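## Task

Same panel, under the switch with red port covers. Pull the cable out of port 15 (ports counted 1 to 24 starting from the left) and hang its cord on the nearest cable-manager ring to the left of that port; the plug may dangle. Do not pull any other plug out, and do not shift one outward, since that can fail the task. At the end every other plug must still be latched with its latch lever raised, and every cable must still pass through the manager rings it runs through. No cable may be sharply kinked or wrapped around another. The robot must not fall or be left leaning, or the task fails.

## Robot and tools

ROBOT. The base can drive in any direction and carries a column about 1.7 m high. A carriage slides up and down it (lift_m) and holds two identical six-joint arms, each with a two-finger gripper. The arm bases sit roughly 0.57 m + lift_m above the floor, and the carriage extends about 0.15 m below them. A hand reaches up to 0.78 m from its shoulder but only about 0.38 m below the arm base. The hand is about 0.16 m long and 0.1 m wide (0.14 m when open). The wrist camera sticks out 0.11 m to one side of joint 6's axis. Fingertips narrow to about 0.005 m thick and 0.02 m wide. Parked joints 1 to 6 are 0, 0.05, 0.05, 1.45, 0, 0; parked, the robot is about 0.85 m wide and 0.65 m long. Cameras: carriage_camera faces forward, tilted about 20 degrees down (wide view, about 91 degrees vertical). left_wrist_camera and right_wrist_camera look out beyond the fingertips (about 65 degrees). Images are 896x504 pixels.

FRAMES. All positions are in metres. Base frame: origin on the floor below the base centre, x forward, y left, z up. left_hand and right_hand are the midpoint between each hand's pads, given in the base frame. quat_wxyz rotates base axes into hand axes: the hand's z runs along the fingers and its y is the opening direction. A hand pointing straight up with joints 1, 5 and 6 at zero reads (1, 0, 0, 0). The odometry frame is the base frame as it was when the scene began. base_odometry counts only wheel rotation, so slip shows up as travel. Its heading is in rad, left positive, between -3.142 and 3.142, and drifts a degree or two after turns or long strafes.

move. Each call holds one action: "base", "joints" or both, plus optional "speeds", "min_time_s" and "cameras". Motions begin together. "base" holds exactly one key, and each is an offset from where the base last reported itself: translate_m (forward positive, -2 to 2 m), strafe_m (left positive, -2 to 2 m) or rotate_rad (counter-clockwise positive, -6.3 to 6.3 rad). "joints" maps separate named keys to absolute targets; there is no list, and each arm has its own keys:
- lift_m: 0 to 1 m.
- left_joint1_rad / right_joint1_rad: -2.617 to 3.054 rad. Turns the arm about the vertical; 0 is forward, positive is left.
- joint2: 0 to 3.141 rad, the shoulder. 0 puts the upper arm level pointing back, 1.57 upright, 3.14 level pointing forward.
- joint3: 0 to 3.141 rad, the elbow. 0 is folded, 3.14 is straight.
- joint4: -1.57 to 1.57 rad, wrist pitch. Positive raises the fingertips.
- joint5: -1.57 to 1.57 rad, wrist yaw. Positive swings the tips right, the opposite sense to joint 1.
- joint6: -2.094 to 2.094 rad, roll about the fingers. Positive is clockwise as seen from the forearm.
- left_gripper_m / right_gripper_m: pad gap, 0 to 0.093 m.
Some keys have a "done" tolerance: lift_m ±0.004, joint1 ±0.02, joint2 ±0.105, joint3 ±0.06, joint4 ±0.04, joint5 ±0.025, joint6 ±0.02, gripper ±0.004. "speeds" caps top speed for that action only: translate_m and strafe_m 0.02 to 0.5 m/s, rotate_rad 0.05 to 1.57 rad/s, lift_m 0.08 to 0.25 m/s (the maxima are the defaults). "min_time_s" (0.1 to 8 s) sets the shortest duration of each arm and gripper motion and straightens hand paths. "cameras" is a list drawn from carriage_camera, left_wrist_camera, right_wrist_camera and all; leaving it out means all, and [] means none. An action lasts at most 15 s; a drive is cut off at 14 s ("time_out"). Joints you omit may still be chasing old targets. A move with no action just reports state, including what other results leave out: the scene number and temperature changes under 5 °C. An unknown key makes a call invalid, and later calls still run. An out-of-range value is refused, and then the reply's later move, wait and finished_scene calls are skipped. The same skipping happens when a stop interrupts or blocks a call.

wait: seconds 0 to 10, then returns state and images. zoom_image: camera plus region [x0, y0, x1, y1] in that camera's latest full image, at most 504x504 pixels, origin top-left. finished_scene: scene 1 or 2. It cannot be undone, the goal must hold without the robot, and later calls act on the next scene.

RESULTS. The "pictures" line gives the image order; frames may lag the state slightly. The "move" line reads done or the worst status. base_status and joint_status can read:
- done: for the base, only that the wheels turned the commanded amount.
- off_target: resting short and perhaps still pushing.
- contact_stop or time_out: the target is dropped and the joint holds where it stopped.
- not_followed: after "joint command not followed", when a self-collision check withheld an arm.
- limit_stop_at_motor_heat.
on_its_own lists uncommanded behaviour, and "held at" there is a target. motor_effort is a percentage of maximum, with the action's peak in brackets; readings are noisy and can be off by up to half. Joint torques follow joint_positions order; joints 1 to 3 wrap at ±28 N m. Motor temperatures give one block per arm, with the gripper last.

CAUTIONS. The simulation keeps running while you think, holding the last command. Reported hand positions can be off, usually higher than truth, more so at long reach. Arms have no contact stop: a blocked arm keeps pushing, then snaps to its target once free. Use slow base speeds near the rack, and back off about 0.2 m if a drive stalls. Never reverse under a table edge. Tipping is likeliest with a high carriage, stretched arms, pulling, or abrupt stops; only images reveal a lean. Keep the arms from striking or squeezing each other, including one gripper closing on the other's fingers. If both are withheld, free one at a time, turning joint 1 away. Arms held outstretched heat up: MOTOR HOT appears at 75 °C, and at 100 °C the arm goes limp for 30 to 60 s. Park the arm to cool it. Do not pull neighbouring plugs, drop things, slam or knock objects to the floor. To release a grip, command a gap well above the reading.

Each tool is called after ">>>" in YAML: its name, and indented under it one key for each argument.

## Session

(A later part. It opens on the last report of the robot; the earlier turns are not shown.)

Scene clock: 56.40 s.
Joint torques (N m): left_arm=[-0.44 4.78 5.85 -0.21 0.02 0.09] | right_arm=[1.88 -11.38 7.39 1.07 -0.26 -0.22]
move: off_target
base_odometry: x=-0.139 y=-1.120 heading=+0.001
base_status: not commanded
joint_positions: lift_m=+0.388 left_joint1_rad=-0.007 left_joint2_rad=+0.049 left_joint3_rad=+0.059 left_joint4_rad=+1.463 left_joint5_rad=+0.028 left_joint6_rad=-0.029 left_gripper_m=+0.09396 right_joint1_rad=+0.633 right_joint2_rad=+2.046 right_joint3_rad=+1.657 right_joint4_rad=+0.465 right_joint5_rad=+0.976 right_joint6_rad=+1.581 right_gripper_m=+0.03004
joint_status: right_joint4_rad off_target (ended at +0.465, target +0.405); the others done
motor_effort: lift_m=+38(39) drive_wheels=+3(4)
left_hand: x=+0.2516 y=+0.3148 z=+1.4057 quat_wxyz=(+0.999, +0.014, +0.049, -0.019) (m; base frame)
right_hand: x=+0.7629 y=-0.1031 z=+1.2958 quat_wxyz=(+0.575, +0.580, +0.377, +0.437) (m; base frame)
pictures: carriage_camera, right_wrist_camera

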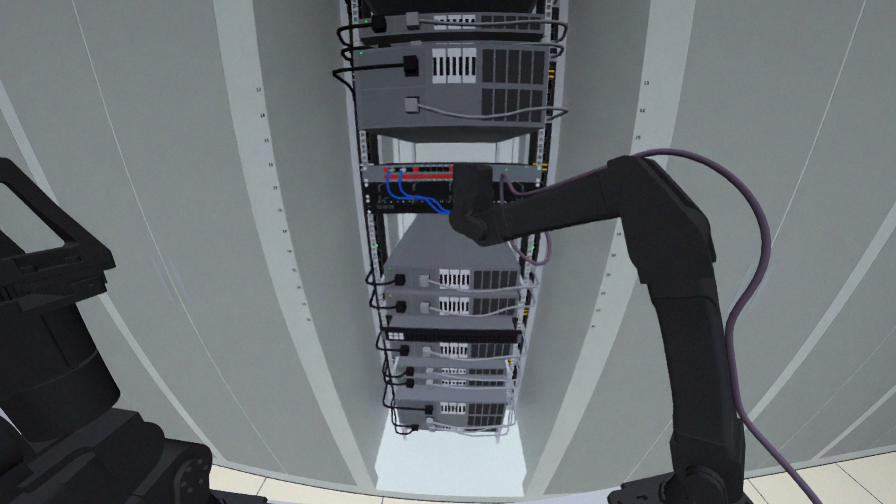

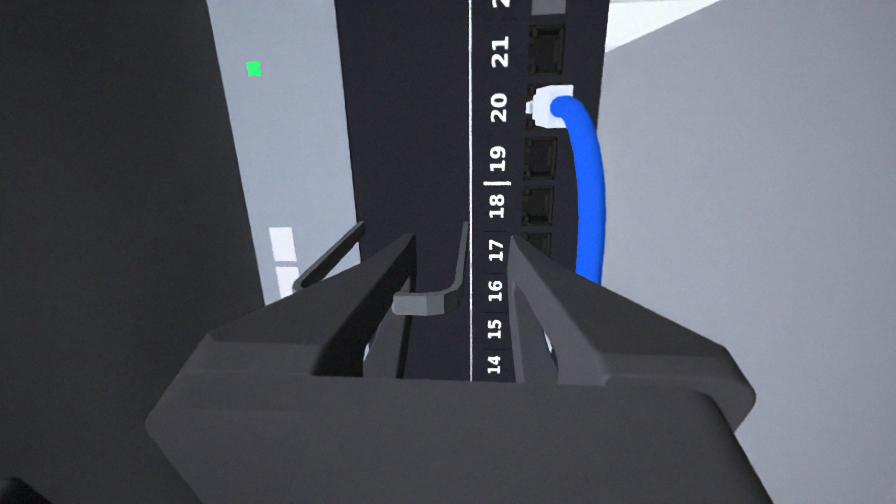

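>>> move:
  joints: {"lift_m":0.416}
  speeds: {"lift_m":0.08}
  cameras: []

>>> move:
  base: {"translate_m":-0.01}
  speeds: {"translate_m":0.03}
  cameras: []

>>> move:
  joints: {"right_joint1_rad":0.572,"right_joint2_rad":1.905,"right_joint3_rad":1.435,"right_joint4_rad":0.475,"right_joint5_rad":0.572,"right_joint6_rad":1.57}
  min_time_s: 2
  cameras: ["right_wrist_camera"]

>>> zoom_image:
  camera: "right_wrist_camera"
  region: [360, 150, 600, 390]

Scene clock: 58.70 s.
Joint torques (N m): left_arm=[-0.5 4.7 5.91 -0.23 0.06 0.06] | right_arm=[1.68 -12.11 8.75 2.25 -0.32 -0.26]
move: done
base_odometry: x=-0.139 y=-1.120 heading=+0.001
base_status: not commanded
joint_positions: lift_m=+0.416 left_joint1_rad=-0.007 left_joint2_rad=+0.049 left_joint3_rad=+0.059 left_joint4_rad=+1.463 left_joint5_rad=+0.028 left_joint6_rad=-0.029 left_gripper_m=+0.09396 right_joint1_rad=+0.635 right_joint2_rad=+2.052 right_joint3_rad=+1.641 right_joint4_rad=+0.370 right_joint5_rad=+0.992 right_joint6_rad=+1.585 right_gripper_m=+0.03004
joint_status: all done
on_its_own: right_joint4_rad moved -0.095 to your old target +0.405
motor_effort: lift_m=+39(47) drive_wheels=+3(4)
left_hand: x=+0.2516 y=+0.3148 z=+1.4337 quat_wxyz=(+0.999, +0.014, +0.049, -0.019) (m; base frame)
right_hand: x=+0.7622 y=-0.1042 z=+1.2980 quat_wxyz=(+0.578, +0.583, +0.413, +0.393) (m; base frame)
pictures: none
No camera images: "cameras" was empty.

Scene clock: 59.57 s.
Joint torques (N m): left_arm=[-0.36 4.79 6.01 -0.21 0.02 0.06] | right_arm=[0.38 -12.05 8.62 1.91 -0.02 -0.25]
move: done
base_odometry: x=-0.149 y=-1.120 heading=+0.001
base_status: done
joint_positions: lift_m=+0.416 left_joint1_rad=-0.007 left_joint2_rad=+0.049 left_joint3_rad=+0.059 left_joint4_rad=+1.463 left_joint5_rad=+0.028 left_joint6_rad=-0.029 left_gripper_m=+0.09396 right_joint1_rad=+0.648 right_joint2_rad=+2.052 right_joint3_rad=+1.641 right_joint4_rad=+0.403 right_joint5_rad=+0.957 right_joint6_rad=+1.585 right_gripper_m=+0.03004
joint_status: not commanded
motor_effort: lift_m=+39(39) drive_wheels=-4(12)
left_hand: x=+0.2517 y=+0.3148 z=+1.4336 quat_wxyz=(+0.999, +0.014, +0.049, -0.019) (m; base frame)
right_hand: x=+0.7613 y=-0.0913 z=+1.3034 quat_wxyz=(+0.568, +0.574, +0.416, +0.418) (m; base frame)
pictures: none
No camera images: "cameras" was empty.

Scene clock: 61.87 s.
Joint torques (N m): left_arm=[-0.66 4.82 5.98 -0.2 0.05 0.05] | right_arm=[-0.43 -14.16 6.82 2.16 -0.07 -0.4]
move: done
base_odometry: x=-0.149 y=-1.120 heading=+0.001
base_status: not commanded
joint_positions: lift_m=+0.416 left_joint1_rad=-0.007 left_joint2_rad=+0.049 left_joint3_rad=+0.059 left_joint4_rad=+1.463 left_joint5_rad=+0.028 left_joint6_rad=-0.029 left_gripper_m=+0.09396 right_joint1_rad=+0.579 right_joint2_rad=+1.935 right_joint3_rad=+1.450 right_joint4_rad=+0.471 right_joint5_rad=+0.583 right_joint6_rad=+1.583 right_gripper_m=+0.03004
joint_status: all done
motor_effort: lift_m=+39(39) drive_wheels=-4(5)
left_hand: x=+0.2517 y=+0.3148 z=+1.4336 quat_wxyz=(+0.999, +0.014, +0.049, -0.019) (m; base frame)
right_hand: x=+0.7612 y=-0.0839 z=+1.2961 quat_wxyz=(+0.497, +0.505, +0.501, +0.497) (m; base frame)
pictures: right_wrist_camera

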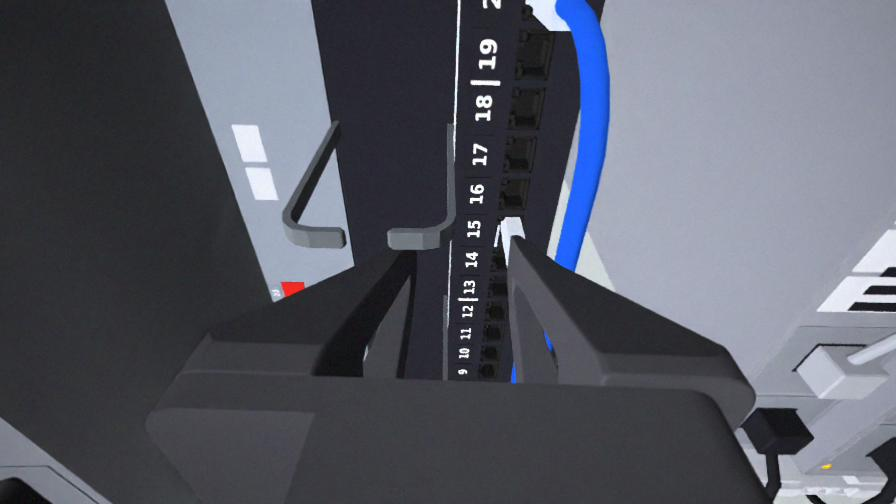

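Scaled by 2.100 from the camera's 896x504 image, which has a finer 1280x720 frame.

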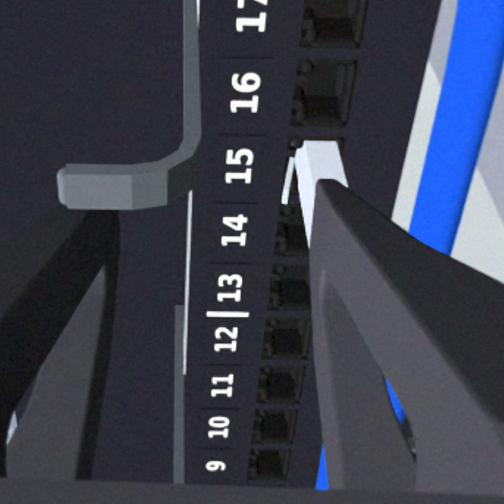

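>>> move:
  base: {"translate_m":-0.008}
  speeds: {"translate_m":0.03}
  cameras: []

>>> move:
  base: {"strafe_m":-0.007}
  speeds: {"strafe_m":0.03}
  cameras: []

>>> move:
  joints: {"lift_m":0.395}
  speeds: {"lift_m":0.08}
  cameras: ["right_wrist_camera","carriage_camera"]

>>> zoom_image:
  camera: "right_wrist_camera"
  region: [360, 150, 600, 390]

>>> zoom_image:
  camera: "carriage_camera"
  region: [420, 160, 520, 240]

Scene clock: 63.03 s.
Joint torques (N m): left_arm=[-0.43 4.98 5.96 -0.23 0.02 0.05] | right_arm=[-0.09 -13.68 6.91 2.12 -0.03 -0.4]
move: done
base_odometry: x=-0.157 y=-1.120 heading=+0.000
base_status: done
joint_positions: lift_m=+0.416 left_joint1_rad=-0.007 left_joint2_rad=+0.049 left_joint3_rad=+0.059 left_joint4_rad=+1.463 left_joint5_rad=+0.028 left_joint6_rad=-0.029 left_gripper_m=+0.09396 right_joint1_rad=+0.575 right_joint2_rad=+1.930 right_joint3_rad=+1.450 right_joint4_rad=+0.475 right_joint5_rad=+0.579 right_joint6_rad=+1.582 right_gripper_m=+0.03004
joint_status: not commanded
motor_effort: lift_m=+39(39) drive_wheels=+3(12)
left_hand: x=+0.2518 y=+0.3148 z=+1.4336 quat_wxyz=(+0.999, +0.014, +0.049, -0.019) (m; base frame)
right_hand: x=+0.7613 y=-0.0856 z=+1.2998 quat_wxyz=(+0.498, +0.504, +0.498, +0.500) (m; base frame)
pictures: none
No camera images: "cameras" was empty.

Scene clock: 63.70 s.
Joint torques (N m): left_arm=[-0.55 4.93 5.81 -0.17 0.04 0.03] | right_arm=[0.08 -13.74 6.78 2.1 -0.01 -0.39]
move: done
base_odometry: x=-0.157 y=-1.127 heading=+0.001
base_status: done
joint_positions: lift_m=+0.416 left_joint1_rad=-0.007 left_joint2_rad=+0.049 left_joint3_rad=+0.059 left_joint4_rad=+1.463 left_joint5_rad=+0.028 left_joint6_rad=-0.029 left_gripper_m=+0.09396 right_joint1_rad=+0.573 right_joint2_rad=+1.930 right_joint3_rad=+1.450 right_joint4_rad=+0.476 right_joint5_rad=+0.578 right_joint6_rad=+1.582 right_gripper_m=+0.03004
joint_status: not commanded
motor_effort: lift_m=+39(39) drive_wheels=+3(6)
left_hand: x=+0.2518 y=+0.3148 z=+1.4336 quat_wxyz=(+0.999, +0.014, +0.049, -0.019) (m; base frame)
right_hand: x=+0.7618 y=-0.0866 z=+1.3000 quat_wxyz=(+0.498, +0.504, +0.497, +0.500) (m; base frame)
pictures: none
No camera images: "cameras" was empty.

Scene clock: 64.33 s.
Joint torques (N m): left_arm=[-0.61 4.79 5.89 -0.19 0.05 0.04] | right_arm=[0.13 -12.29 6.87 1.43 0.15 -0.34]
move: done
base_odometry: x=-0.157 y=-1.127 heading=+0.001
base_status: not commanded
joint_positions: lift_m=+0.395 left_joint1_rad=-0.007 left_joint2_rad=+0.049 left_joint3_rad=+0.059 left_joint4_rad=+1.463 left_joint5_rad=+0.028 left_joint6_rad=-0.029 left_gripper_m=+0.09396 right_joint1_rad=+0.573 right_joint2_rad=+1.916 right_joint3_rad=+1.450 right_joint4_rad=+0.529 right_joint5_rad=+0.558 right_joint6_rad=+1.577 right_gripper_m=+0.03004
joint_status: all done
motor_effort: lift_m=+38(38) drive_wheels=+3(4)
left_hand: x=+0.2518 y=+0.3148 z=+1.4127 quat_wxyz=(+0.999, +0.014, +0.049, -0.019) (m; base frame)
right_hand: x=+0.7593 y=-0.0849 z=+1.2983 quat_wxyz=(+0.499, +0.493, +0.480, +0.526) (m; base frame)
pictures: carriage_camera, right_wrist_camera

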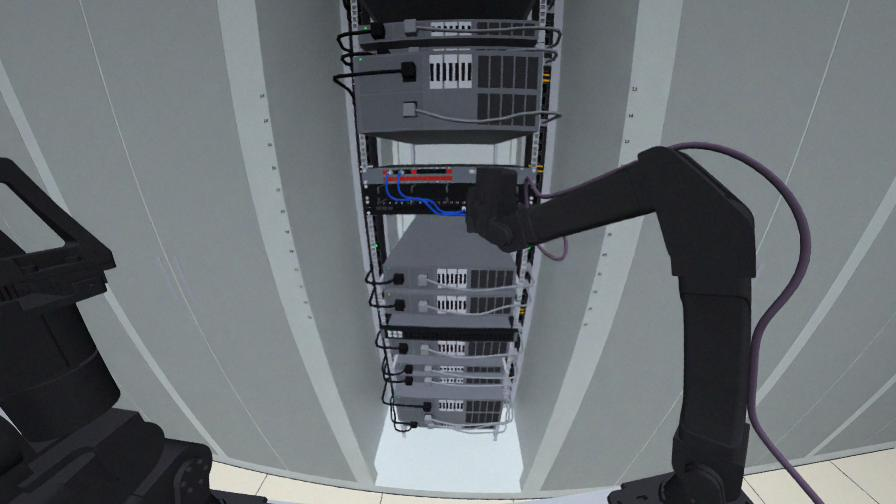

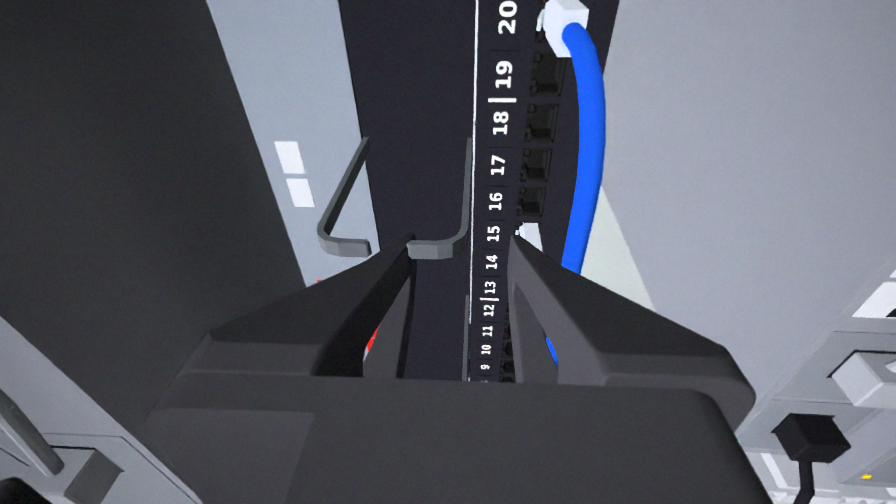

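Scaled by 2.100 from the camera's 896x504 image, which has a finer 1280x720 frame.

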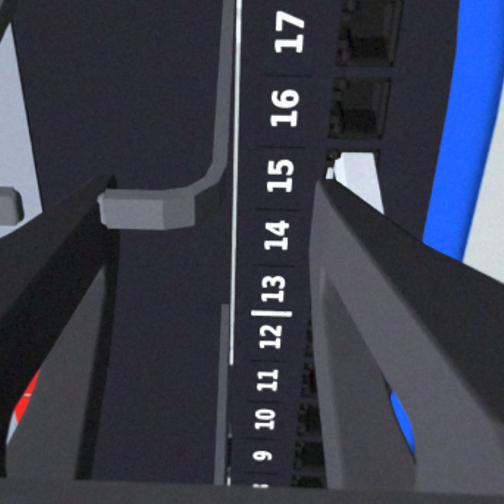

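Scaled by 5.040 from the camera's 896x504 image, which has a finer 1280x720 frame.

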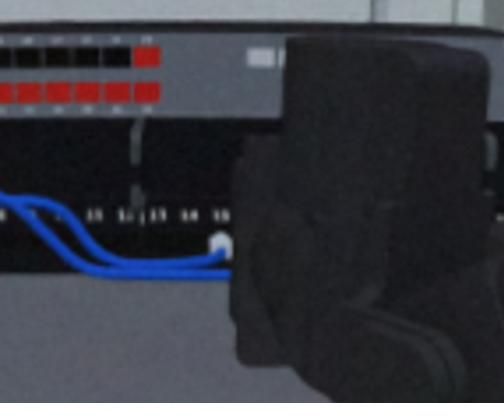

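>>> move:
  base: {"strafe_m":-0.007}
  speeds: {"strafe_m":0.02}
  cameras: ["right_wrist_camera","carriage_camera"]

>>> zoom_image:
  camera: "right_wrist_camera"
  region: [360, 150, 600, 390]

Scene clock: 66.37 s.
Joint torques (N m): left_arm=[-0.58 4.85 5.87 -0.2 0.04 0.03] | right_arm=[0.01 -12.29 6.87 1.44 0.17 -0.33]
move: done
base_odometry: x=-0.157 y=-1.134 heading=+0.001
base_status: done
joint_positions: lift_m=+0.395 left_joint1_rad=-0.007 left_joint2_rad=+0.049 left_joint3_rad=+0.059 left_joint4_rad=+1.463 left_joint5_rad=+0.028 left_joint6_rad=-0.029 left_gripper_m=+0.09396 right_joint1_rad=+0.574 right_joint2_rad=+1.916 right_joint3_rad=+1.450 right_joint4_rad=+0.529 right_joint5_rad=+0.550 right_joint6_rad=+1.576 right_gripper_m=+0.03004
joint_status: not commanded
motor_effort: lift_m=+38(38) drive_wheels=+2(9)
left_hand: x=+0.2518 y=+0.3148 z=+1.4127 quat_wxyz=(+0.999, +0.013, +0.049, -0.019) (m; base frame)
right_hand: x=+0.7590 y=-0.0829 z=+1.2984 quat_wxyz=(+0.497, +0.490, +0.483, +0.529) (m; base frame)
pictures: carriage_camera, right_wrist_camera

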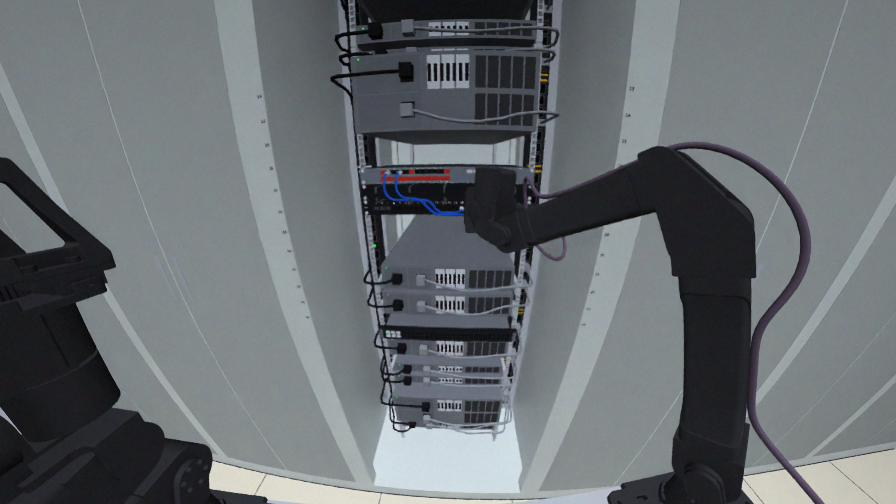

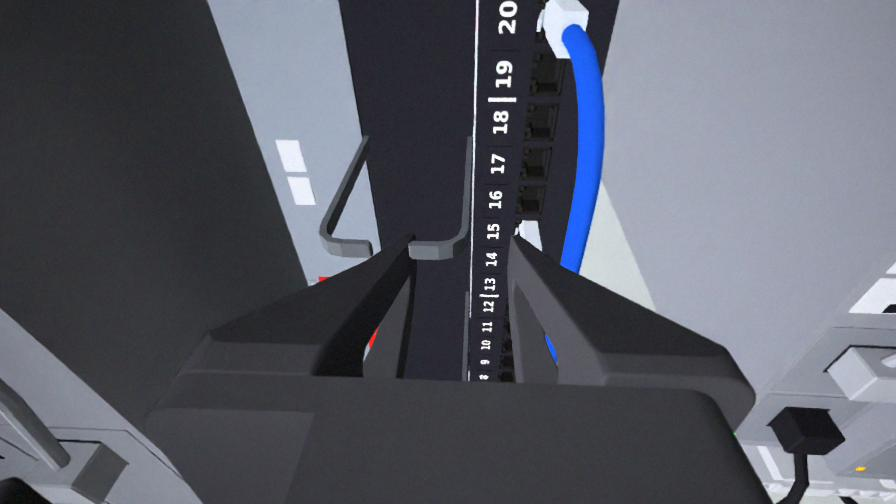

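Scaled by 2.100 from the camera's 896x504 image, which has a finer 1280x720 frame.

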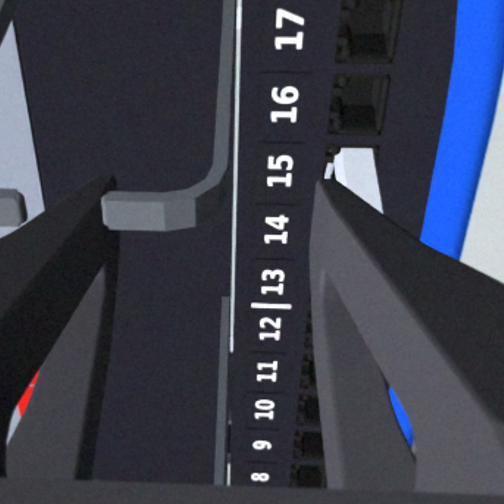

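>>> zoom_image:
  camera: "right_wrist_camera"
  region: [380, 200, 470, 290]

>>> zoom_image:
  camera: "right_wrist_camera"
  region: [480, 200, 570, 290]

Scaled by 5.600 from the camera's 896x504 image, which has a finer 1280x720 frame.

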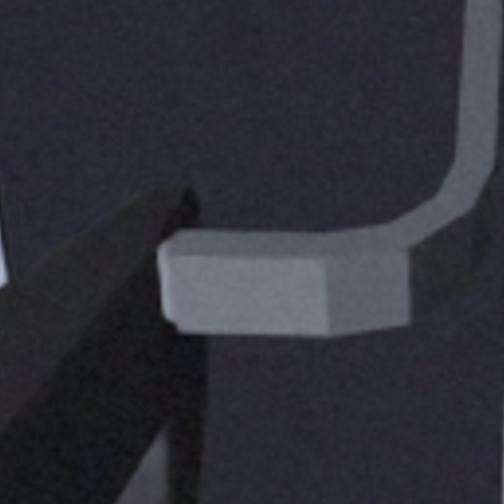

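Scaled by 5.600 from the camera's 896x504 image, which has a finer 1280x720 frame.

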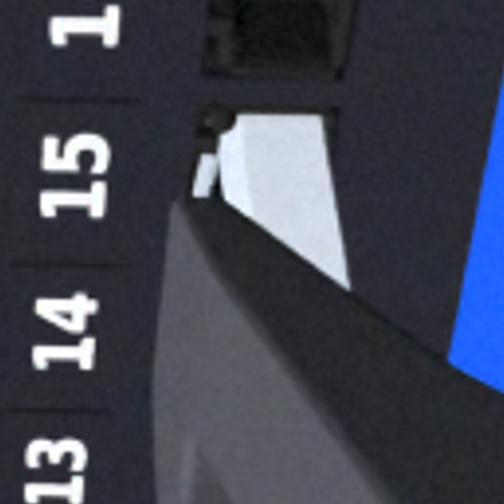

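>>> move:
  joints: {"lift_m":0.412}
  speeds: {"lift_m":0.08}
  cameras: []

>>> move:
  base: {"translate_m":-0.008}
  speeds: {"translate_m":0.02}
  cameras: ["right_wrist_camera"]

>>> zoom_image:
  camera: "right_wrist_camera"
  region: [400, 150, 600, 350]

Scene clock: 67.53 s.
Joint torques (N m): left_arm=[-0.54 4.81 5.94 -0.2 0.04 0.08] | right_arm=[0.01 -12.27 7.19 1.98 0.13 -0.33]
move: done
base_odometry: x=-0.157 y=-1.134 heading=+0.001
base_status: not commanded
joint_positions: lift_m=+0.412 left_joint1_rad=-0.007 left_joint2_rad=+0.049 left_joint3_rad=+0.059 left_joint4_rad=+1.463 left_joint5_rad=+0.028 left_joint6_rad=-0.029 left_gripper_m=+0.09396 right_joint1_rad=+0.574 right_joint2_rad=+1.916 right_joint3_rad=+1.446 right_joint4_rad=+0.485 right_joint5_rad=+0.562 right_joint6_rad=+1.576 right_gripper_m=+0.03003
joint_status: all done
motor_effort: lift_m=+38(47) drive_wheels=+4(4)
left_hand: x=+0.2518 y=+0.3148 z=+1.4297 quat_wxyz=(+0.999, +0.013, +0.049, -0.019) (m; base frame)
right_hand: x=+0.7592 y=-0.0847 z=+1.3039 quat_wxyz=(+0.497, +0.497, +0.496, +0.510) (m; base frame)
pictures: none
No camera images: "cameras" was empty.

Scene clock: 68.33 s.
Joint torques (N m): left_arm=[-0.65 5.07 5.94 -0.13 0.03 0.08] | right_arm=[0.12 -12.15 7.23 2.04 0.1 -0.33]
move: done
base_odometry: x=-0.165 y=-1.134 heading=+0.001
base_status: done
joint_positions: lift_m=+0.412 left_joint1_rad=-0.007 left_joint2_rad=+0.049 left_joint3_rad=+0.059 left_joint4_rad=+1.462 left_joint5_rad=+0.028 left_joint6_rad=-0.029 left_gripper_m=+0.09396 right_joint1_rad=+0.574 right_joint2_rad=+1.916 right_joint3_rad=+1.446 right_joint4_rad=+0.483 right_joint5_rad=+0.565 right_joint6_rad=+1.576 right_gripper_m=+0.03003
joint_status: not commanded
motor_effort: lift_m=+38(39) drive_wheels=+2(11)
left_hand: x=+0.2519 y=+0.3148 z=+1.4297 quat_wxyz=(+0.999, +0.013, +0.049, -0.019) (m; base frame)
right_hand: x=+0.7592 y=-0.0853 z=+1.3035 quat_wxyz=(+0.497, +0.498, +0.496, +0.508) (m; base frame)
pictures: right_wrist_camera

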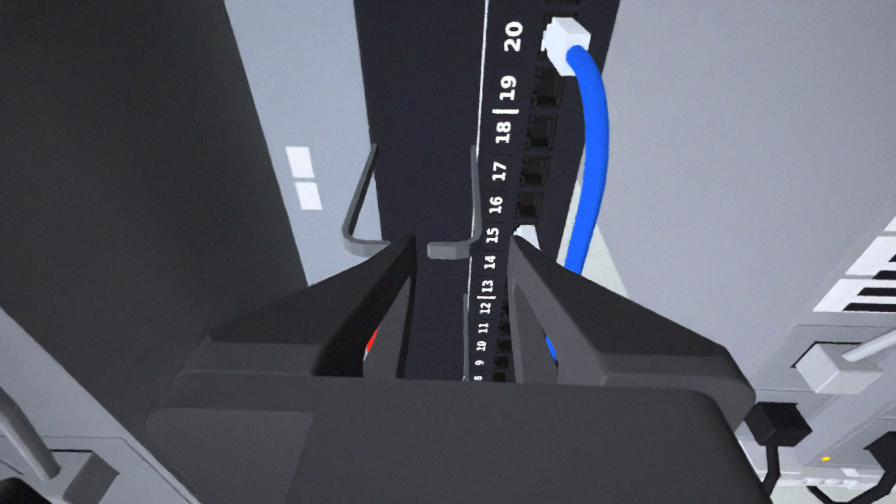

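Scaled by 2.520 from the camera's 896x504 image, which has a finer 1280x720 frame.

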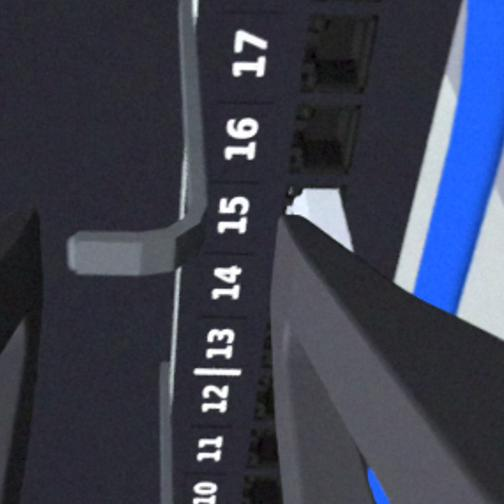

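>>> move:
  base: {"strafe_m":0.02}
  speeds: {"strafe_m":0.03}
  cameras: []

>>> move:
  base: {"translate_m":0.03}
  speeds: {"translate_m":0.03}
  cameras: ["right_wrist_camera","carriage_camera"]

>>> zoom_image:
  camera: "right_wrist_camera"
  region: [360, 150, 600, 390]

>>> zoom_image:
  camera: "carriage_camera"
  region: [420, 160, 520, 240]

Scene clock: 71.10 s.
Joint torques (N m): left_arm=[-0.76 4.92 6.02 -0.17 0.05 0.08] | right_arm=[-0.08 -12.29 7.19 2.03 0.09 -0.33]
move: done
base_odometry: x=-0.165 y=-1.114 heading=+0.001
base_status: done
joint_positions: lift_m=+0.412 left_joint1_rad=-0.007 left_joint2_rad=+0.049 left_joint3_rad=+0.059 left_joint4_rad=+1.463 left_joint5_rad=+0.028 left_joint6_rad=-0.029 left_gripper_m=+0.09396 right_joint1_rad=+0.574 right_joint2_rad=+1.916 right_joint3_rad=+1.446 right_joint4_rad=+0.482 right_joint5_rad=+0.566 right_joint6_rad=+1.576 right_gripper_m=+0.03003
joint_status: not commanded
motor_effort: lift_m=+39(39) drive_wheels=-3(10)
left_hand: x=+0.2518 y=+0.3148 z=+1.4297 quat_wxyz=(+0.999, +0.013, +0.049, -0.019) (m; base frame)
right_hand: x=+0.7593 y=-0.0857 z=+1.3033 quat_wxyz=(+0.498, +0.498, +0.496, +0.508) (m; base frame)
pictures: none
No camera images: "cameras" was empty.

Scene clock: 72.63 s.
Joint torques (N m): left_arm=[-0.51 4.88 6.12 -0.2 0.05 0] | right_arm=[0.09 -12.27 7.2 2.02 0.1 -0.33]
move: done
base_odometry: x=-0.135 y=-1.114 heading=+0.001
base_status: done
joint_positions: lift_m=+0.412 left_joint1_rad=-0.007 left_joint2_rad=+0.049 left_joint3_rad=+0.059 left_joint4_rad=+1.463 left_joint5_rad=+0.028 left_joint6_rad=-0.029 left_gripper_m=+0.09396 right_joint1_rad=+0.574 right_joint2_rad=+1.916 right_joint3_rad=+1.446 right_joint4_rad=+0.482 right_joint5_rad=+0.566 right_joint6_rad=+1.576 right_gripper_m=+0.03003
joint_status: not commanded
motor_effort: lift_m=+38(39) drive_wheels=+0(10)
left_hand: x=+0.2516 y=+0.3148 z=+1.4297 quat_wxyz=(+0.999, +0.013, +0.049, -0.019) (m; base frame)
right_hand: x=+0.7593 y=-0.0857 z=+1.3032 quat_wxyz=(+0.498, +0.498, +0.497, +0.507) (m; base frame)
pictures: carriage_camera, right_wrist_camera

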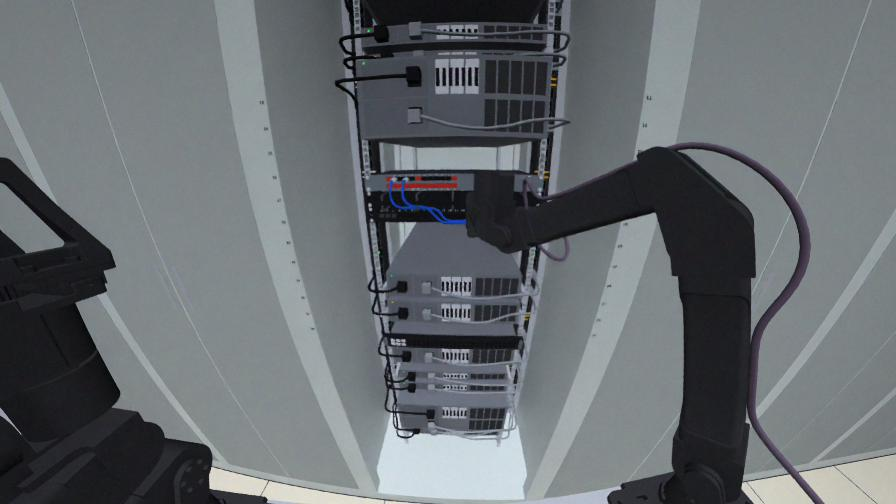

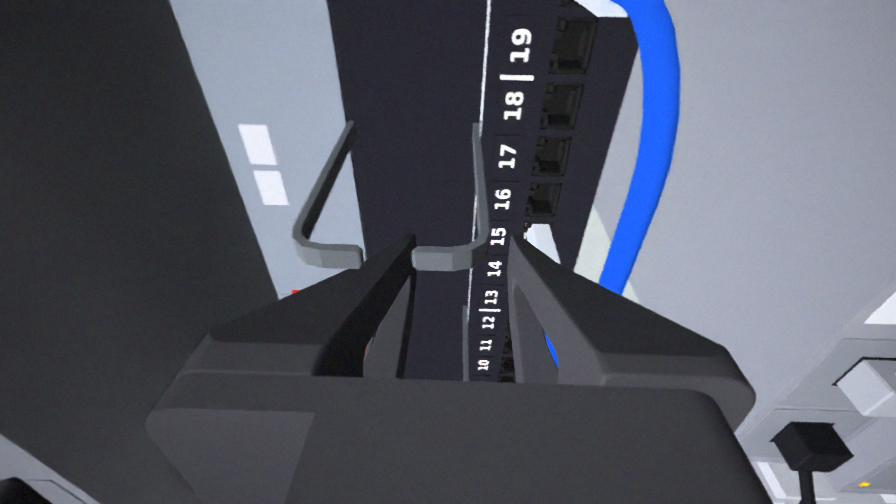

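Scaled by 2.100 from the camera's 896x504 image, which has a finer 1280x720 frame.

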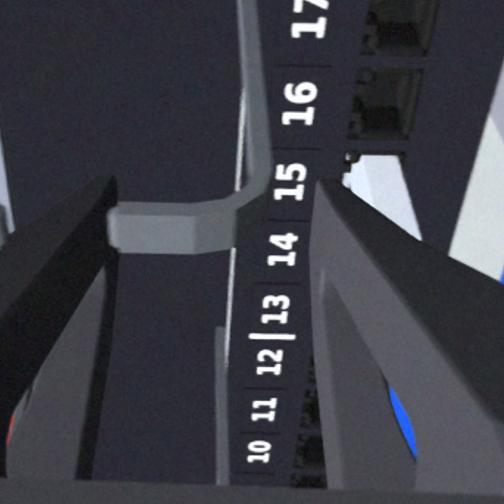

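Scaled by 5.040 from the camera's 896x504 image, which has a finer 1280x720 frame.

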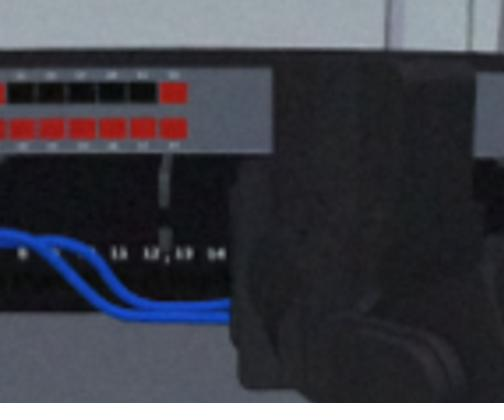

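>>> move:
  base: {"strafe_m":-0.005}
  speeds: {"strafe_m":0.03}
  cameras: []

>>> move:
  joints: {"lift_m":0.393}
  speeds: {"lift_m":0.08}
  cameras: ["right_wrist_camera","carriage_camera"]

>>> zoom_image:
  camera: "right_wrist_camera"
  region: [360, 150, 600, 390]

>>> zoom_image:
  camera: "carriage_camera"
  region: [420, 160, 520, 240]

Scene clock: 73.80 s.
Joint torques (N m): left_arm=[-0.65 4.89 5.91 -0.17 0.04 0.05] | right_arm=[-0.03 -12.27 7.19 2.03 0.14 -0.32]
move: done
base_odometry: x=-0.135 y=-1.119 heading=+0.001
base_status: done
joint_positions: lift_m=+0.412 left_joint1_rad=-0.006 left_joint2_rad=+0.049 left_joint3_rad=+0.059 left_joint4_rad=+1.463 left_joint5_rad=+0.028 left_joint6_rad=-0.029 left_gripper_m=+0.09396 right_joint1_rad=+0.575 right_joint2_rad=+1.916 right_joint3_rad=+1.446 right_joint4_rad=+0.482 right_joint5_rad=+0.561 right_joint6_rad=+1.575 right_gripper_m=+0.03003
joint_status: not commanded
motor_effort: lift_m=+38(39) drive_wheels=+3(6)
left_hand: x=+0.2516 y=+0.3148 z=+1.4297 quat_wxyz=(+0.999, +0.013, +0.049, -0.018) (m; base frame)
right_hand: x=+0.7590 y=-0.0842 z=+1.3032 quat_wxyz=(+0.496, +0.497, +0.498, +0.509) (m; base frame)
pictures: none
No camera images: "cameras" was empty.

Scene clock: 74.40 s.
Joint torques (N m): left_arm=[-0.46 4.88 5.94 -0.21 0.02 0.08] | right_arm=[-0.13 -12.08 7.19 1.97 0.13 -0.32]
move: done
base_odometry: x=-0.135 y=-1.119 heading=+0.001
base_status: not commanded
joint_positions: lift_m=+0.393 left_joint1_rad=-0.006 left_joint2_rad=+0.049 left_joint3_rad=+0.059 left_joint4_rad=+1.463 left_joint5_rad=+0.028 left_joint6_rad=-0.029 left_gripper_m=+0.09396 right_joint1_rad=+0.575 right_joint2_rad=+1.915 right_joint3_rad=+1.446 right_joint4_rad=+0.486 right_joint5_rad=+0.562 right_joint6_rad=+1.575 right_gripper_m=+0.03003
joint_status: all done
motor_effort: lift_m=+39(39) drive_wheels=+3(4)
left_hand: x=+0.2516 y=+0.3148 z=+1.4107 quat_wxyz=(+0.999, +0.013, +0.049, -0.018) (m; base frame)
right_hand: x=+0.7588 y=-0.0845 z=+1.2856 quat_wxyz=(+0.497, +0.497, +0.496, +0.510) (m; base frame)
pictures: carriage_camera, right_wrist_camera

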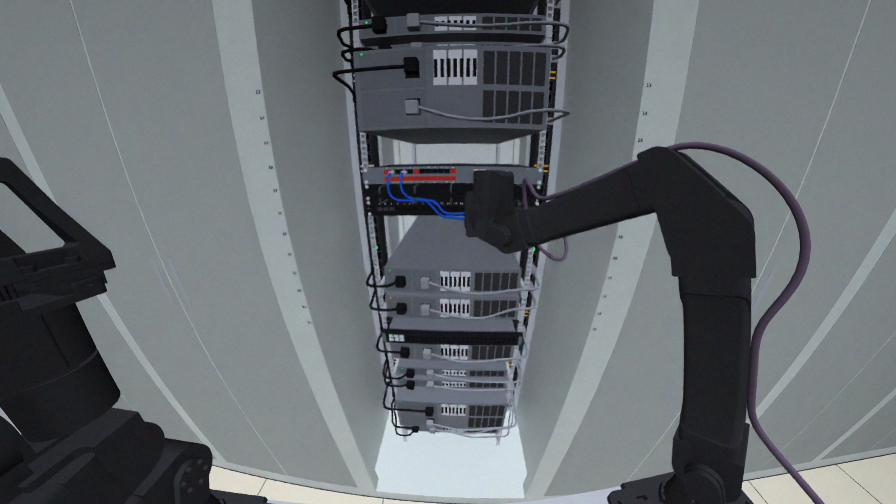

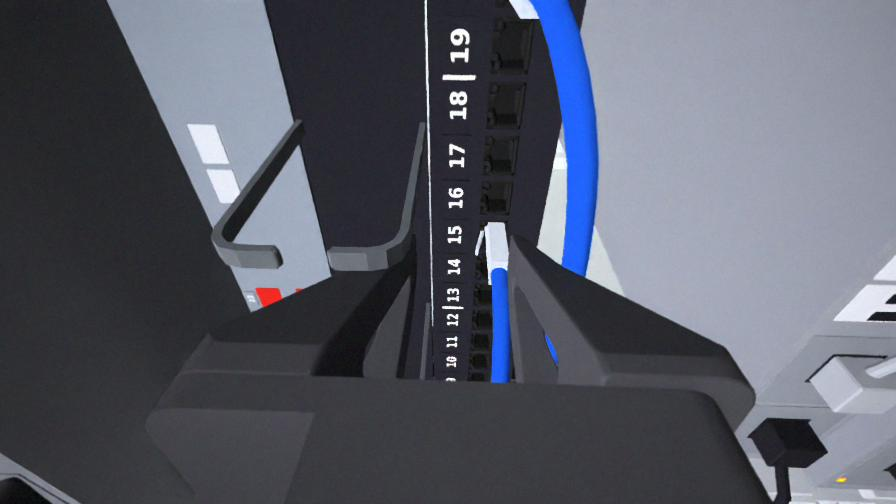

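Scaled by 2.100 from the camera's 896x504 image, which has a finer 1280x720 frame.

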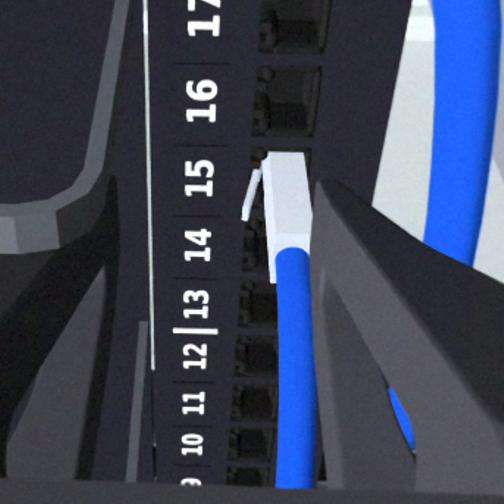

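Scaled by 5.040 from the camera's 896x504 image, which has a finer 1280x720 frame.

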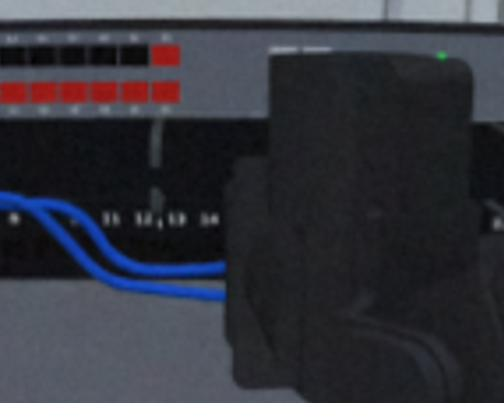

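>>> move:
  joints: {"lift_m":0.384}
  speeds: {"lift_m":0.08}
  cameras: []

>>> move:
  base: {"strafe_m":0.014}
  speeds: {"strafe_m":0.02}
  cameras: ["right_wrist_camera","carriage_camera"]

>>> zoom_image:
  camera: "right_wrist_camera"
  region: [360, 150, 600, 390]

>>> zoom_image:
  camera: "carriage_camera"
  region: [420, 160, 520, 240]

Scene clock: 75.17 s.
Joint torques (N m): left_arm=[-0.53 4.75 6.12 -0.23 0.07 0.05] | right_arm=[-0.06 -12.05 7.2 1.85 0.12 -0.32]
move: done
base_odometry: x=-0.135 y=-1.119 heading=+0.001
base_status: not commanded
joint_positions: lift_m=+0.384 left_joint1_rad=-0.006 left_joint2_rad=+0.049 left_joint3_rad=+0.059 left_joint4_rad=+1.463 left_joint5_rad=+0.028 left_joint6_rad=-0.029 left_gripper_m=+0.09396 right_joint1_rad=+0.575 right_joint2_rad=+1.914 right_joint3_rad=+1.446 right_joint4_rad=+0.494 right_joint5_rad=+0.562 right_joint6_rad=+1.575 right_gripper_m=+0.03003
joint_status: all done
motor_effort: lift_m=+39(40) drive_wheels=+3(4)
left_hand: x=+0.2516 y=+0.3148 z=+1.4016 quat_wxyz=(+0.999, +0.013, +0.049, -0.018) (m; base frame)
right_hand: x=+0.7586 y=-0.0846 z=+1.2784 quat_wxyz=(+0.498, +0.496, +0.493, +0.513) (m; base frame)
pictures: none
No camera images: "cameras" was empty.

Scene clock: 76.27 s.
Joint torques (N m): left_arm=[-0.68 4.81 5.82 -0.23 0.06 0.05] | right_arm=[-0.16 -12.14 7.19 1.88 0.09 -0.32]
Motor temperatures (°C): left_arm=[32 34 42 33 29 27 30] | right_arm=[31 45 44 41 29 28 28]
move: done
base_odometry: x=-0.135 y=-1.105 heading=+0.001
base_status: done
joint_positions: lift_m=+0.384 left_joint1_rad=-0.007 left_joint2_rad=+0.049 left_joint3_rad=+0.059 left_joint4_rad=+1.464 left_joint5_rad=+0.028 left_joint6_rad=-0.029 left_gripper_m=+0.09396 right_joint1_rad=+0.576 right_joint2_rad=+1.914 right_joint3_rad=+1.446 right_joint4_rad=+0.495 right_joint5_rad=+0.566 right_joint6_rad=+1.575 right_gripper_m=+0.03003
joint_status: not commanded
motor_effort: lift_m=+39(40) drive_wheels=+4(10)
left_hand: x=+0.2514 y=+0.3148 z=+1.4016 quat_wxyz=(+0.999, +0.013, +0.048, -0.019) (m; base frame)
right_hand: x=+0.7582 y=-0.0846 z=+1.2786 quat_wxyz=(+0.498, +0.497, +0.492, +0.513) (m; base frame)
pictures: carriage_camera, right_wrist_camera

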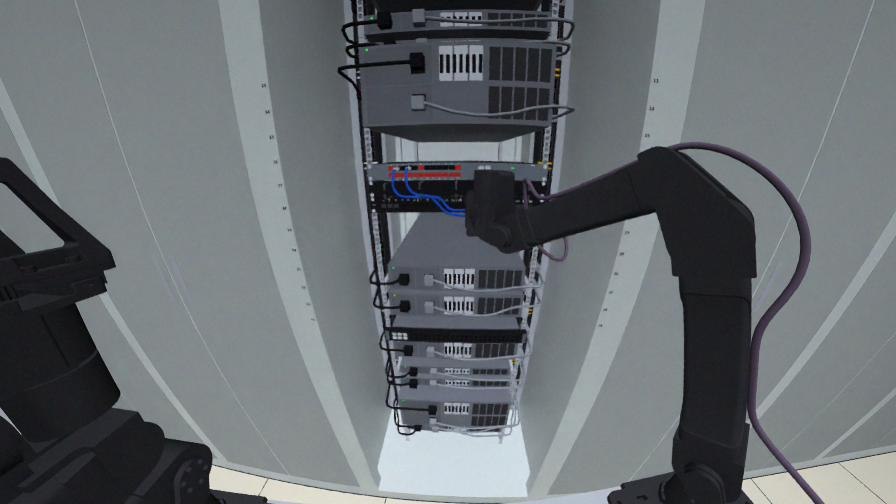

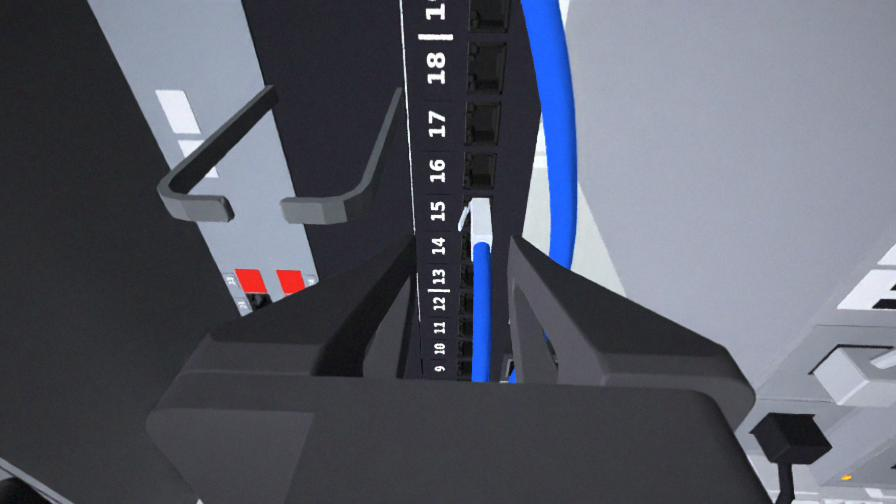

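Scaled by 2.100 from the camera's 896x504 image, which has a finer 1280x720 frame.

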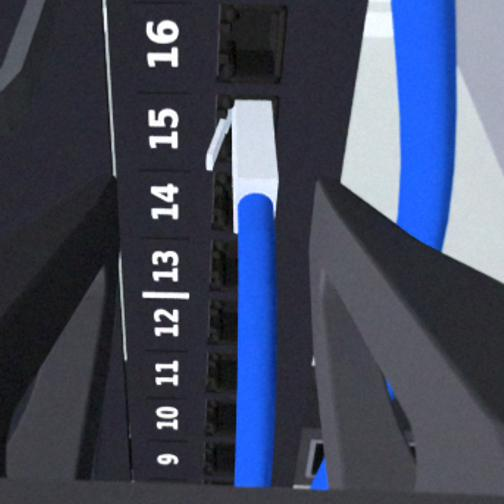

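Scaled by 5.040 from the camera's 896x504 image, which has a finer 1280x720 frame.

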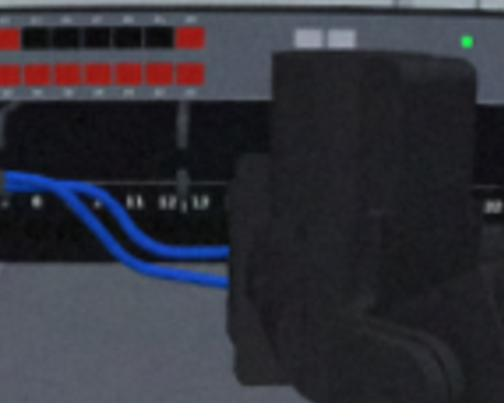

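>>> move:
  base: {"strafe_m":0.006}
  speeds: {"strafe_m":0.02}
  cameras: []

>>> move:
  base: {"translate_m":0.02}
  speeds: {"translate_m":0.02}
  cameras: ["right_wrist_camera","carriage_camera"]

>>> zoom_image:
  camera: "right_wrist_camera"
  region: [360, 150, 600, 390]

Scene clock: 77.40 s.
Joint torques (N m): left_arm=[-0.46 4.83 5.96 -0.23 0.01 0.09] | right_arm=[-0.2 -12.03 7.27 1.86 0.08 -0.32]
move: done
base_odometry: x=-0.134 y=-1.099 heading=+0.000
base_status: done
joint_positions: lift_m=+0.384 left_joint1_rad=-0.007 left_joint2_rad=+0.049 left_joint3_rad=+0.059 left_joint4_rad=+1.464 left_joint5_rad=+0.028 left_joint6_rad=-0.029 left_gripper_m=+0.09396 right_joint1_rad=+0.576 right_joint2_rad=+1.914 right_joint3_rad=+1.446 right_joint4_rad=+0.495 right_joint5_rad=+0.567 right_joint6_rad=+1.575 right_gripper_m=+0.03003
joint_status: not commanded
motor_effort: lift_m=+40(40) drive_wheels=+3(14)
left_hand: x=+0.2514 y=+0.3148 z=+1.4016 quat_wxyz=(+0.999, +0.014, +0.048, -0.019) (m; base frame)
right_hand: x=+0.7584 y=-0.0851 z=+1.2786 quat_wxyz=(+0.499, +0.497, +0.492, +0.512) (m; base frame)
pictures: none
No camera images: "cameras" was empty.

Scene clock: 78.80 s.
Joint torques (N m): left_arm=[-0.66 4.75 6.05 -0.23 0.05 0.06] | right_arm=[-0.27 -12.03 7.28 1.85 0.07 -0.32]
move: done
base_odometry: x=-0.115 y=-1.099 heading=+0.001
base_status: done
joint_positions: lift_m=+0.384 left_joint1_rad=-0.007 left_joint2_rad=+0.049 left_joint3_rad=+0.059 left_joint4_rad=+1.464 left_joint5_rad=+0.028 left_joint6_rad=-0.029 left_gripper_m=+0.09396 right_joint1_rad=+0.576 right_joint2_rad=+1.914 right_joint3_rad=+1.446 right_joint4_rad=+0.495 right_joint5_rad=+0.567 right_joint6_rad=+1.575 right_gripper_m=+0.03003
joint_status: not commanded
motor_effort: lift_m=+39(40) drive_wheels=-5(10)
left_hand: x=+0.2515 y=+0.3148 z=+1.4016 quat_wxyz=(+0.999, +0.014, +0.049, -0.019) (m; base frame)
right_hand: x=+0.7583 y=-0.0850 z=+1.2787 quat_wxyz=(+0.499, +0.497, +0.492, +0.512) (m; base frame)
pictures: carriage_camera, right_wrist_camera

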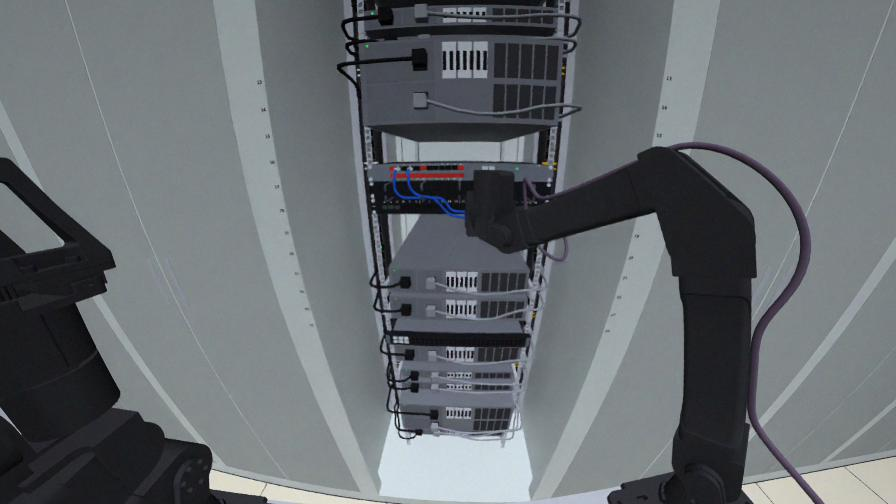

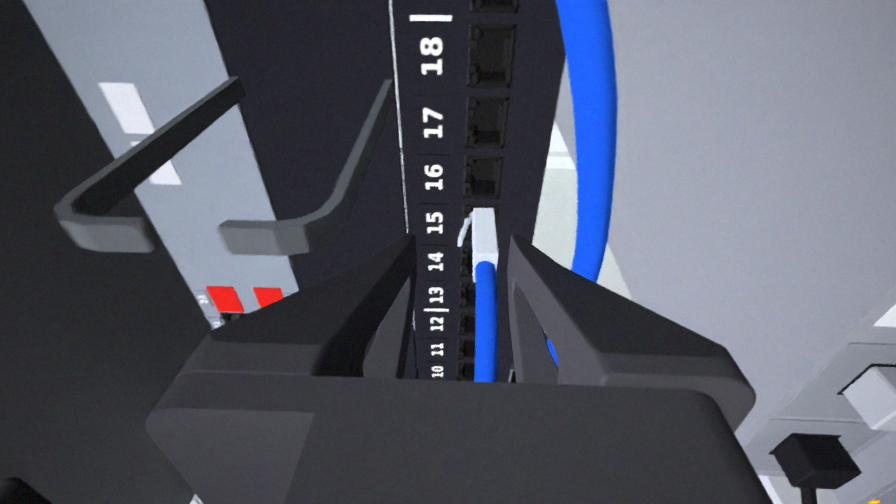

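Scaled by 2.100 from the camera's 896x504 image, which has a finer 1280x720 frame.

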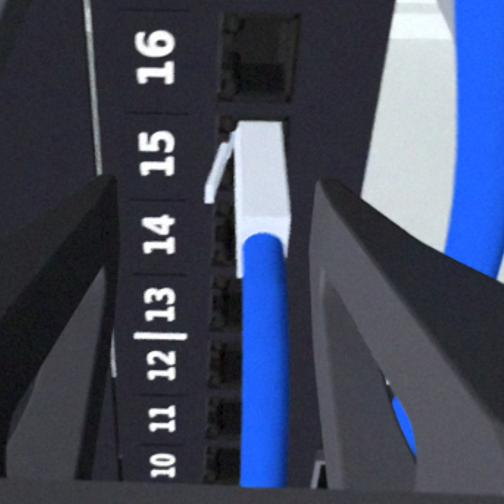

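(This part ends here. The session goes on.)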